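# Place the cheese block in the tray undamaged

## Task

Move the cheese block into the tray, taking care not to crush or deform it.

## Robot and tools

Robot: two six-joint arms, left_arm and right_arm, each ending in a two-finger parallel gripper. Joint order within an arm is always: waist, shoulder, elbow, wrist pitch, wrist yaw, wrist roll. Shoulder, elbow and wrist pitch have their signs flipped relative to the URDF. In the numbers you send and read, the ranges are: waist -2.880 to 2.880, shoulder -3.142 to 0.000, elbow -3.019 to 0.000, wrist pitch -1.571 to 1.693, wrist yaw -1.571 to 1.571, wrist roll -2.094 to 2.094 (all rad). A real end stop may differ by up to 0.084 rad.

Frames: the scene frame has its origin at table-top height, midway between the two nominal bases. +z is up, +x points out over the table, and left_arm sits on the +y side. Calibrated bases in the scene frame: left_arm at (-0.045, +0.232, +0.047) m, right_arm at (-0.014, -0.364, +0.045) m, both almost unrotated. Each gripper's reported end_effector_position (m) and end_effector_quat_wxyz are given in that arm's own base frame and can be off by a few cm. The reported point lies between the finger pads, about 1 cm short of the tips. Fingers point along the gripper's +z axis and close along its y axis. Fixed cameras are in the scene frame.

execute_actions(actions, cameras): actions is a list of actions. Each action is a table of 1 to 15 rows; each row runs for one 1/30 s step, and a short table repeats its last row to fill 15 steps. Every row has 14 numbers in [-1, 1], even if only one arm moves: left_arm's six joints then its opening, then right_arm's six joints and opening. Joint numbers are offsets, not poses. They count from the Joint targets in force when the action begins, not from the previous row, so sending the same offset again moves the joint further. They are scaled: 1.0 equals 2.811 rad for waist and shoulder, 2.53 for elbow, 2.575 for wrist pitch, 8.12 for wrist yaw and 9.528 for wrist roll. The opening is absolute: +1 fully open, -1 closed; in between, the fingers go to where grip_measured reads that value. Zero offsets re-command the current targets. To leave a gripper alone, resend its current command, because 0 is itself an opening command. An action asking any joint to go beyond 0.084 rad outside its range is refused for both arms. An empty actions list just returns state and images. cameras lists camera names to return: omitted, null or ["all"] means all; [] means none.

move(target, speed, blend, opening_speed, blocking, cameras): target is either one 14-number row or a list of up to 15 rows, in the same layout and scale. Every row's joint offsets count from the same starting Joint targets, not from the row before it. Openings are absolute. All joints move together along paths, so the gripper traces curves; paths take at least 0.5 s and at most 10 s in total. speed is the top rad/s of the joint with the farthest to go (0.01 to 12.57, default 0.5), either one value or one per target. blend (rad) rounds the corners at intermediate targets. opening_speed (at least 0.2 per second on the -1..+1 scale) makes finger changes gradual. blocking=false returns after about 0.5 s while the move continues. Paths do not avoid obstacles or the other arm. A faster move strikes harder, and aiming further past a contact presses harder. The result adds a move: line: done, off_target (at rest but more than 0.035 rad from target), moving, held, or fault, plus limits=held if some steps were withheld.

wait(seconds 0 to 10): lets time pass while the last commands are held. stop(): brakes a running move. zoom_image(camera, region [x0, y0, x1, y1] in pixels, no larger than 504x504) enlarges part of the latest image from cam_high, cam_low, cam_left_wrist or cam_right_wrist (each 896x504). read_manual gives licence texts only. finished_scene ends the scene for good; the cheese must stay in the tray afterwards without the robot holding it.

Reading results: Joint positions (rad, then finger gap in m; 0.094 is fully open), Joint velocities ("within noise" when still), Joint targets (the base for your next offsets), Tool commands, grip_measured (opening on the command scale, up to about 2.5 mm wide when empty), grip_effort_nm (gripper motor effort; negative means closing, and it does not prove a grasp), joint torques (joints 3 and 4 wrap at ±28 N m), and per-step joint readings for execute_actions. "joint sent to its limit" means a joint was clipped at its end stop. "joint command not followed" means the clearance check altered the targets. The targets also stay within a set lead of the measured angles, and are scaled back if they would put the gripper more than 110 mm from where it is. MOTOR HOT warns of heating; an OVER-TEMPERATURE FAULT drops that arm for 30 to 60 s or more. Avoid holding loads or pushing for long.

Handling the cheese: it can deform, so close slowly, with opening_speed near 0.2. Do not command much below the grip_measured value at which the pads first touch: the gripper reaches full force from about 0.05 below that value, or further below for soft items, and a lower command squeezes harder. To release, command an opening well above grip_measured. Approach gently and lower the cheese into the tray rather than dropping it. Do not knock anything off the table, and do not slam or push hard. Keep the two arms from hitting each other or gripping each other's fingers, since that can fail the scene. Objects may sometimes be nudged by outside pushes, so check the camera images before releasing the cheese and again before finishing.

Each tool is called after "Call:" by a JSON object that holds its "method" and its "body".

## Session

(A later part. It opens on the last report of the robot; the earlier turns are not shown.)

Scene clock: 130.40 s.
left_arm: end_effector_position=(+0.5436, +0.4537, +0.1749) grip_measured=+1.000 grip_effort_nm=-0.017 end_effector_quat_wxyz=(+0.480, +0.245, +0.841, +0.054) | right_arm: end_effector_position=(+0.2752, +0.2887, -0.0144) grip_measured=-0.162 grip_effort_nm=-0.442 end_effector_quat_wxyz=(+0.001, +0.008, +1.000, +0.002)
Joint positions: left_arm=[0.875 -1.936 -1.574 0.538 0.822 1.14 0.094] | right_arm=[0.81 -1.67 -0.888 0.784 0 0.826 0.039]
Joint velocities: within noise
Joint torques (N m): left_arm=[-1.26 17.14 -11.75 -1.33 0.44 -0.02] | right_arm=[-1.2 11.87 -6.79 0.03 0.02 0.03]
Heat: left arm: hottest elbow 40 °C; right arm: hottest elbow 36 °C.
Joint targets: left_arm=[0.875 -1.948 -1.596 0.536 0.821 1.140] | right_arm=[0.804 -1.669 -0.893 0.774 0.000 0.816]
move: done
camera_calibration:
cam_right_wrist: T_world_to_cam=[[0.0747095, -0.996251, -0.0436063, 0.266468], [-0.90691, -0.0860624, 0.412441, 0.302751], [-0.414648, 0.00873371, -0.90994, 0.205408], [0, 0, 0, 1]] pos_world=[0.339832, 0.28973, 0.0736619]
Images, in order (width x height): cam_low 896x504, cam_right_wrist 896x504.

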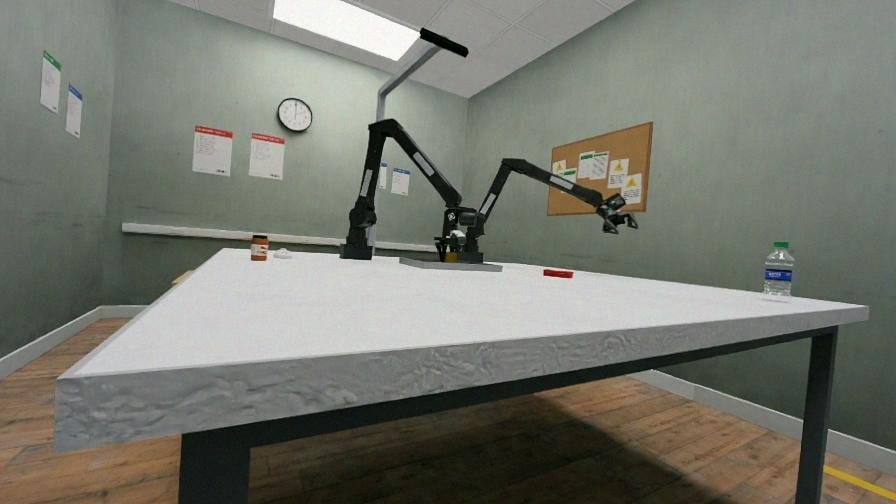

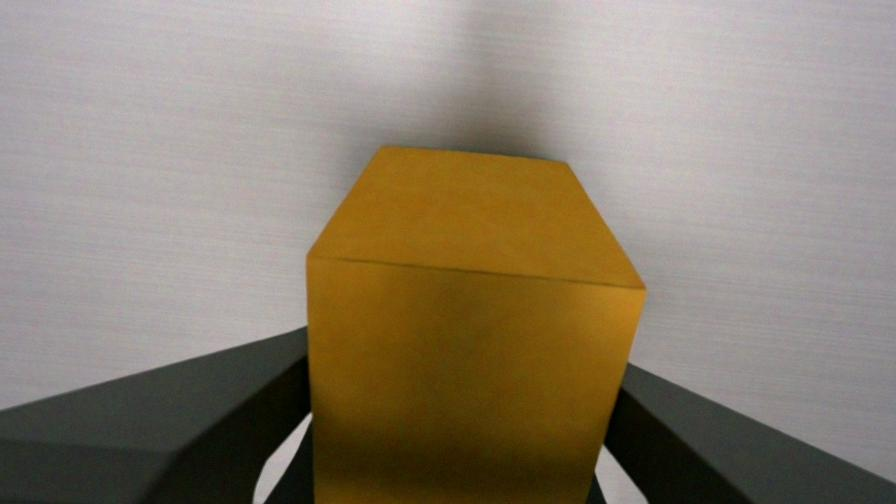

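Call:
{"method": "move", "body": {"target": [0,0,0,0,0,0,1,0,-0.0021,0.0012,-0.0028,0,0,-0.17], "speed": 0.05, "cameras": ["cam_right_wrist"]}}

Scene clock: 134.07 s.
left_arm: end_effector_position=(+0.5436, +0.4537, +0.1749) grip_measured=+1.000 grip_effort_nm=-0.012 end_effector_quat_wxyz=(+0.480, +0.245, +0.841, +0.054) | right_arm: end_effector_position=(+0.2763, +0.2899, -0.0145) grip_measured=-0.162 grip_effort_nm=-0.442 end_effector_quat_wxyz=(+0.004, +0.008, +1.000, +0.004)
Joint positions: left_arm=[0.875 -1.936 -1.574 0.538 0.822 1.14 0.094] | right_arm=[0.81 -1.67 -0.888 0.778 0 0.826 0.039]
Joint velocities: within noise
Joint torques (N m): left_arm=[-1.26 17.14 -11.75 -1.33 0.43 -0.02] | right_arm=[-1.2 11.46 -6.58 0.06 0.02 0.04]
Heat: left arm: hottest elbow 41 °C; right arm: hottest elbow 36 °C.
Joint targets: left_arm=[0.875 -1.948 -1.596 0.536 0.821 1.140] | right_arm=[0.804 -1.675 -0.889 0.767 0.000 0.816]
move: done
camera_calibration:
cam_right_wrist: T_world_to_cam=[[0.0748812, -0.996038, -0.0479616, 0.26742], [-0.908748, -0.0879635, 0.40797, 0.304927], [-0.410572, 0.0130358, -0.911735, 0.203273], [0, 0, 0, 1]] pos_world=[0.340535, 0.290533, 0.0737562]
Images, in order (width x height): cam_right_wrist 896x504.

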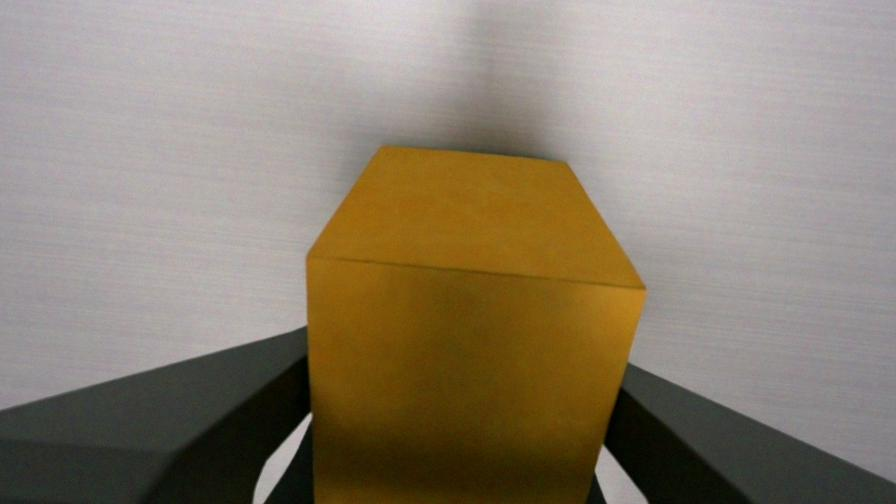

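Call:
{"method": "move", "body": {"target": [0,0,0,0,0,0,1,0,-0.0040,0.0015,-0.0015,0,0,-0.17], "speed": 0.05, "cameras": ["cam_right_wrist"]}}

Scene clock: 137.87 s.
left_arm: end_effector_position=(+0.5436, +0.4537, +0.1749) grip_measured=+1.000 grip_effort_nm=-0.027 end_effector_quat_wxyz=(+0.480, +0.245, +0.841, +0.054) | right_arm: end_effector_position=(+0.2761, +0.2896, -0.0161) grip_measured=-0.162 grip_effort_nm=-0.432 end_effector_quat_wxyz=(+0.003, +0.008, +1.000, +0.003)
Joint positions: left_arm=[0.875 -1.936 -1.574 0.538 0.822 1.14 0.094] | right_arm=[0.81 -1.674 -0.888 0.776 0 0.826 0.039]
Joint velocities: within noise
Joint torques (N m): left_arm=[-1.32 17.08 -11.75 -1.33 0.44 -0.02] | right_arm=[-1.08 10.58 -6.17 -0.18 0.01 0.04]
Heat: left arm: hottest elbow 41 °C; right arm: hottest elbow 35 °C.
Joint targets: left_arm=[0.875 -1.948 -1.596 0.536 0.821 1.140] | right_arm=[0.804 -1.687 -0.886 0.763 0.000 0.816]
move: done
camera_calibration:
cam_right_wrist: T_world_to_cam=[[0.0747831, -0.996142, -0.0459302, 0.267262], [-0.907898, -0.087065, 0.410051, 0.304826], [-0.412468, 0.011035, -0.910905, 0.202851], [0, 0, 0, 1]] pos_world=[0.340434, 0.290532, 0.0720589]
Images, in order (width x height): cam_right_wrist 896x504.

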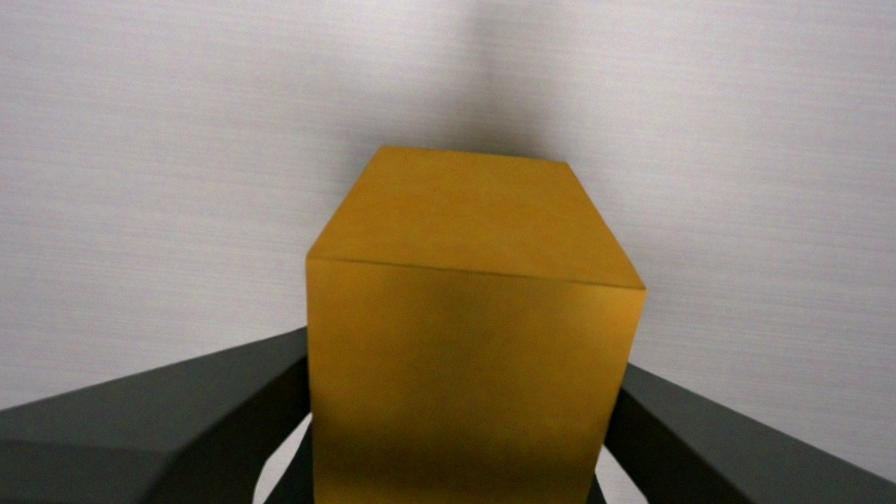

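Call:
{"method": "move", "body": {"target": [0,0,0,0,0,0,1,0,0.002,0,0,0,0,0.5], "opening_speed": 0.5, "speed": 0.1, "cameras": ["cam_right_wrist"]}}

Call:
{"method": "move", "body": {"target": [[0,0,0,0,0,0,1,0,0.0438,-0.0115,0.0610,0,0,0.5],[0,0,0,0,0,0,1,0,0.0779,-0.0372,0.1115,0,0,0.5]], "speed": [0.25,0.5], "blend": 0.03}}

Scene clock: 144.33 s.
left_arm: end_effector_position=(+0.5436, +0.4537, +0.1749) grip_measured=+1.000 grip_effort_nm=-0.022 end_effector_quat_wxyz=(+0.480, +0.245, +0.841, +0.054) | right_arm: end_effector_position=(+0.2765, +0.2900, -0.0162) grip_measured=+0.498 grip_effort_nm=0.110 end_effector_quat_wxyz=(+0.003, +0.008, +1.000, +0.004)
Joint positions: left_arm=[0.875 -1.936 -1.574 0.538 0.822 1.14 0.094] | right_arm=[0.81 -1.675 -0.888 0.774 0 0.826 0.07]
Joint velocities: within noise
Joint torques (N m): left_arm=[-1.32 17.08 -11.77 -1.33 0.44 -0.02] | right_arm=[-1.26 11.11 -6.23 -0.08 0.02 0.04]
Heat: left arm: hottest elbow 41 °C; right arm: hottest elbow 35 °C.
Joint targets: left_arm=[0.875 -1.948 -1.596 0.536 0.821 1.140] | right_arm=[0.804 -1.681 -0.886 0.763 0.000 0.816]
move: done
camera_calibration:
cam_right_wrist: T_world_to_cam=[[0.0748775, -0.996062, -0.0474655, 0.267595], [-0.908525, -0.0877638, 0.40851, 0.305655], [-0.411067, 0.0125354, -0.911519, 0.2021], [0, 0, 0, 1]] pos_world=[0.340735, 0.290833, 0.0720569]
Images, in order (width x height): cam_right_wrist 896x504.

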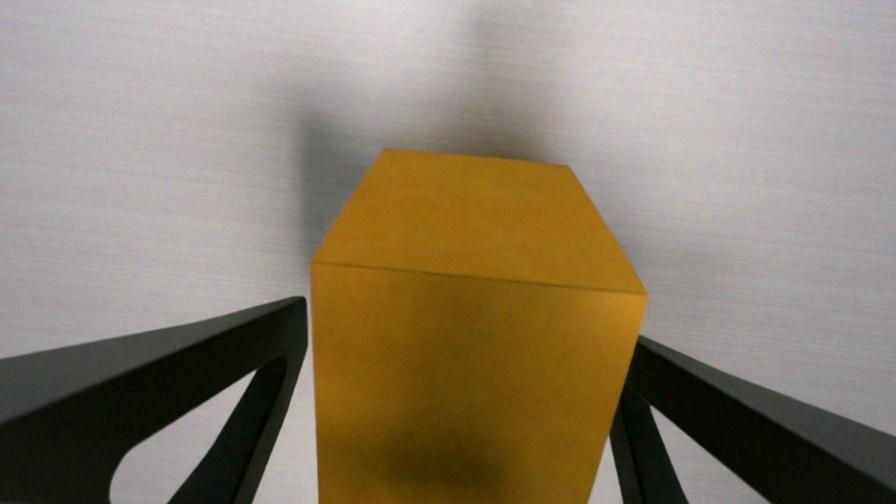

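Scene clock: 145.77 s.
left_arm: end_effector_position=(+0.5436, +0.4537, +0.1749) grip_measured=+1.000 grip_effort_nm=-0.022 end_effector_quat_wxyz=(+0.480, +0.245, +0.841, +0.054) | right_arm: end_effector_position=(+0.2656, +0.2785, +0.0837) grip_measured=+0.498 grip_effort_nm=0.105 end_effector_quat_wxyz=(+0.008, +0.008, +1.000, +0.009)
Joint positions: left_arm=[0.875 -1.936 -1.574 0.538 0.822 1.14 0.094] | right_arm=[0.81 -1.453 -0.948 1.041 0 0.826 0.07]
Joint velocities: within noise
Joint torques (N m): left_arm=[-1.32 17.08 -11.75 -1.32 0.43 -0.02] | right_arm=[-1.14 9.52 -10.22 0.94 0.02 0.05]
Heat: left arm: hottest elbow 41 °C; right arm: hottest elbow 35 °C.
Joint targets: left_arm=[0.875 -1.948 -1.596 0.536 0.821 1.140] | right_arm=[0.804 -1.462 -0.980 1.050 0.000 0.816]
move: done
camera_calibration:
cam_right_wrist: T_world_to_cam=[[0.075355, -0.995545, -0.0566672, 0.262189], [-0.912369, -0.0917678, 0.39895, 0.256831], [-0.402373, 0.0216386, -0.91522, 0.284249], [0, 0, 0, 1]] pos_world=[0.328941, 0.27844, 0.172545]

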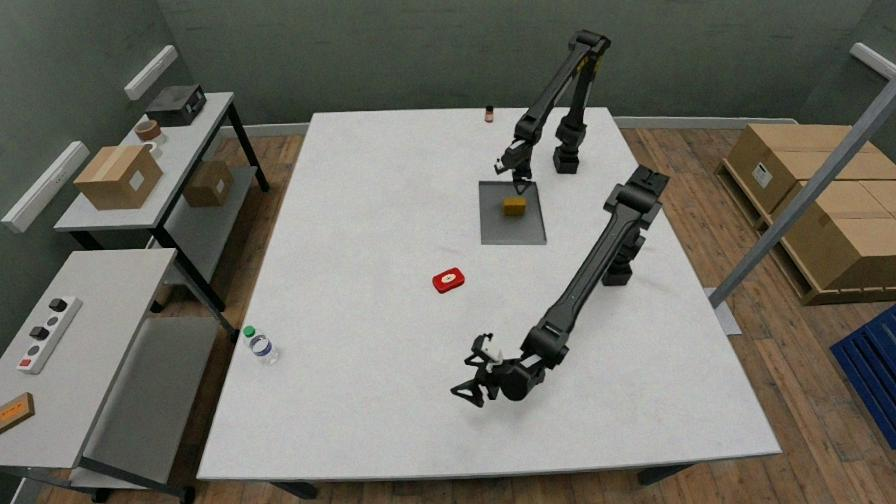

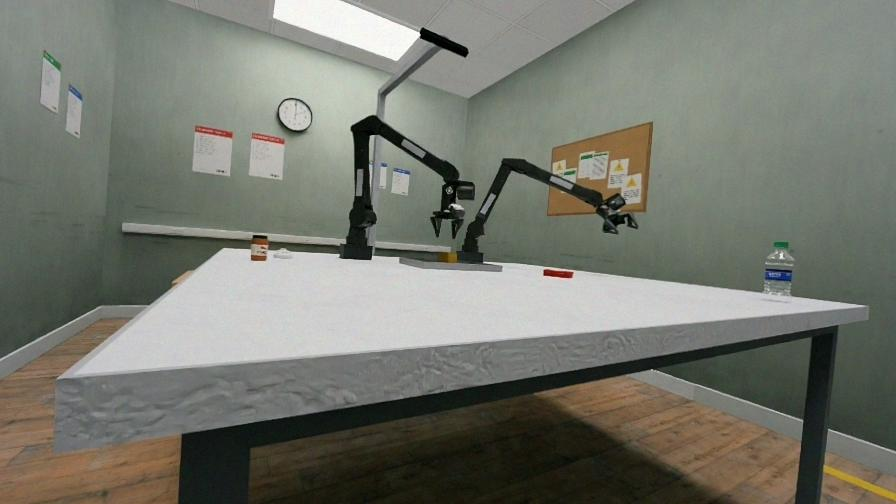

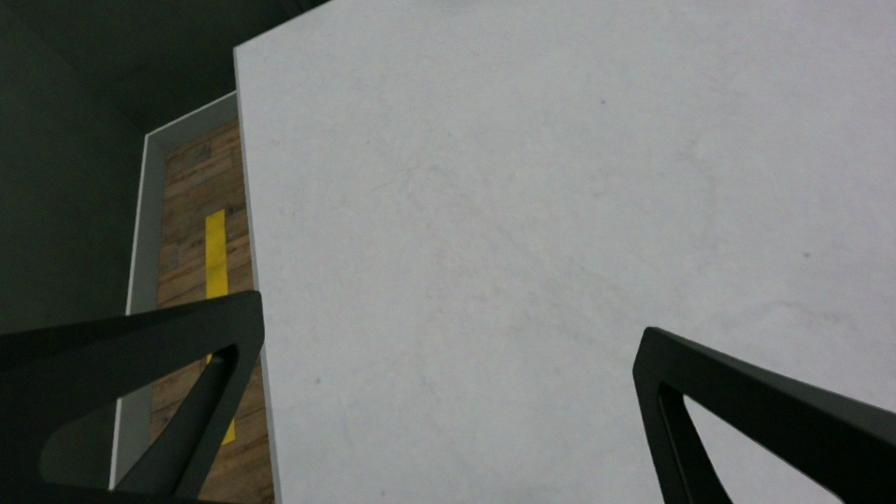

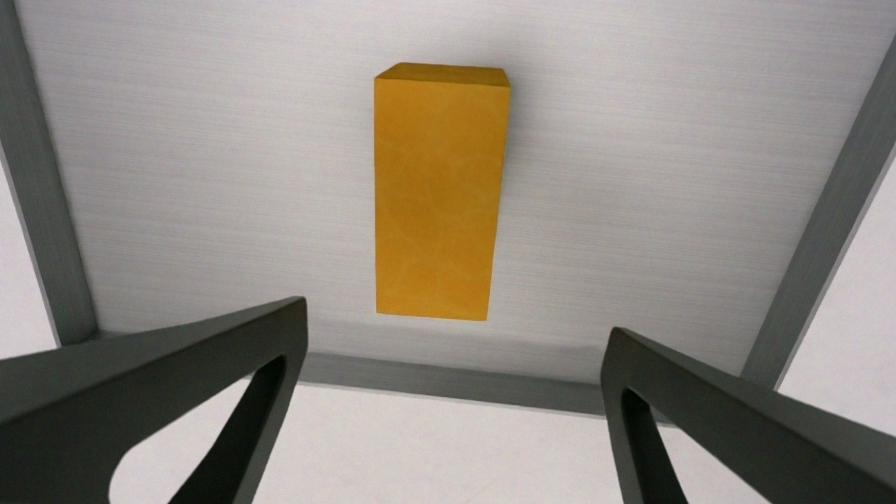

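The cheese is in the tray and the gripper is clear of it.

Call:
{"method": "finished_scene", "body": {}}

The scene is finished: the task was done.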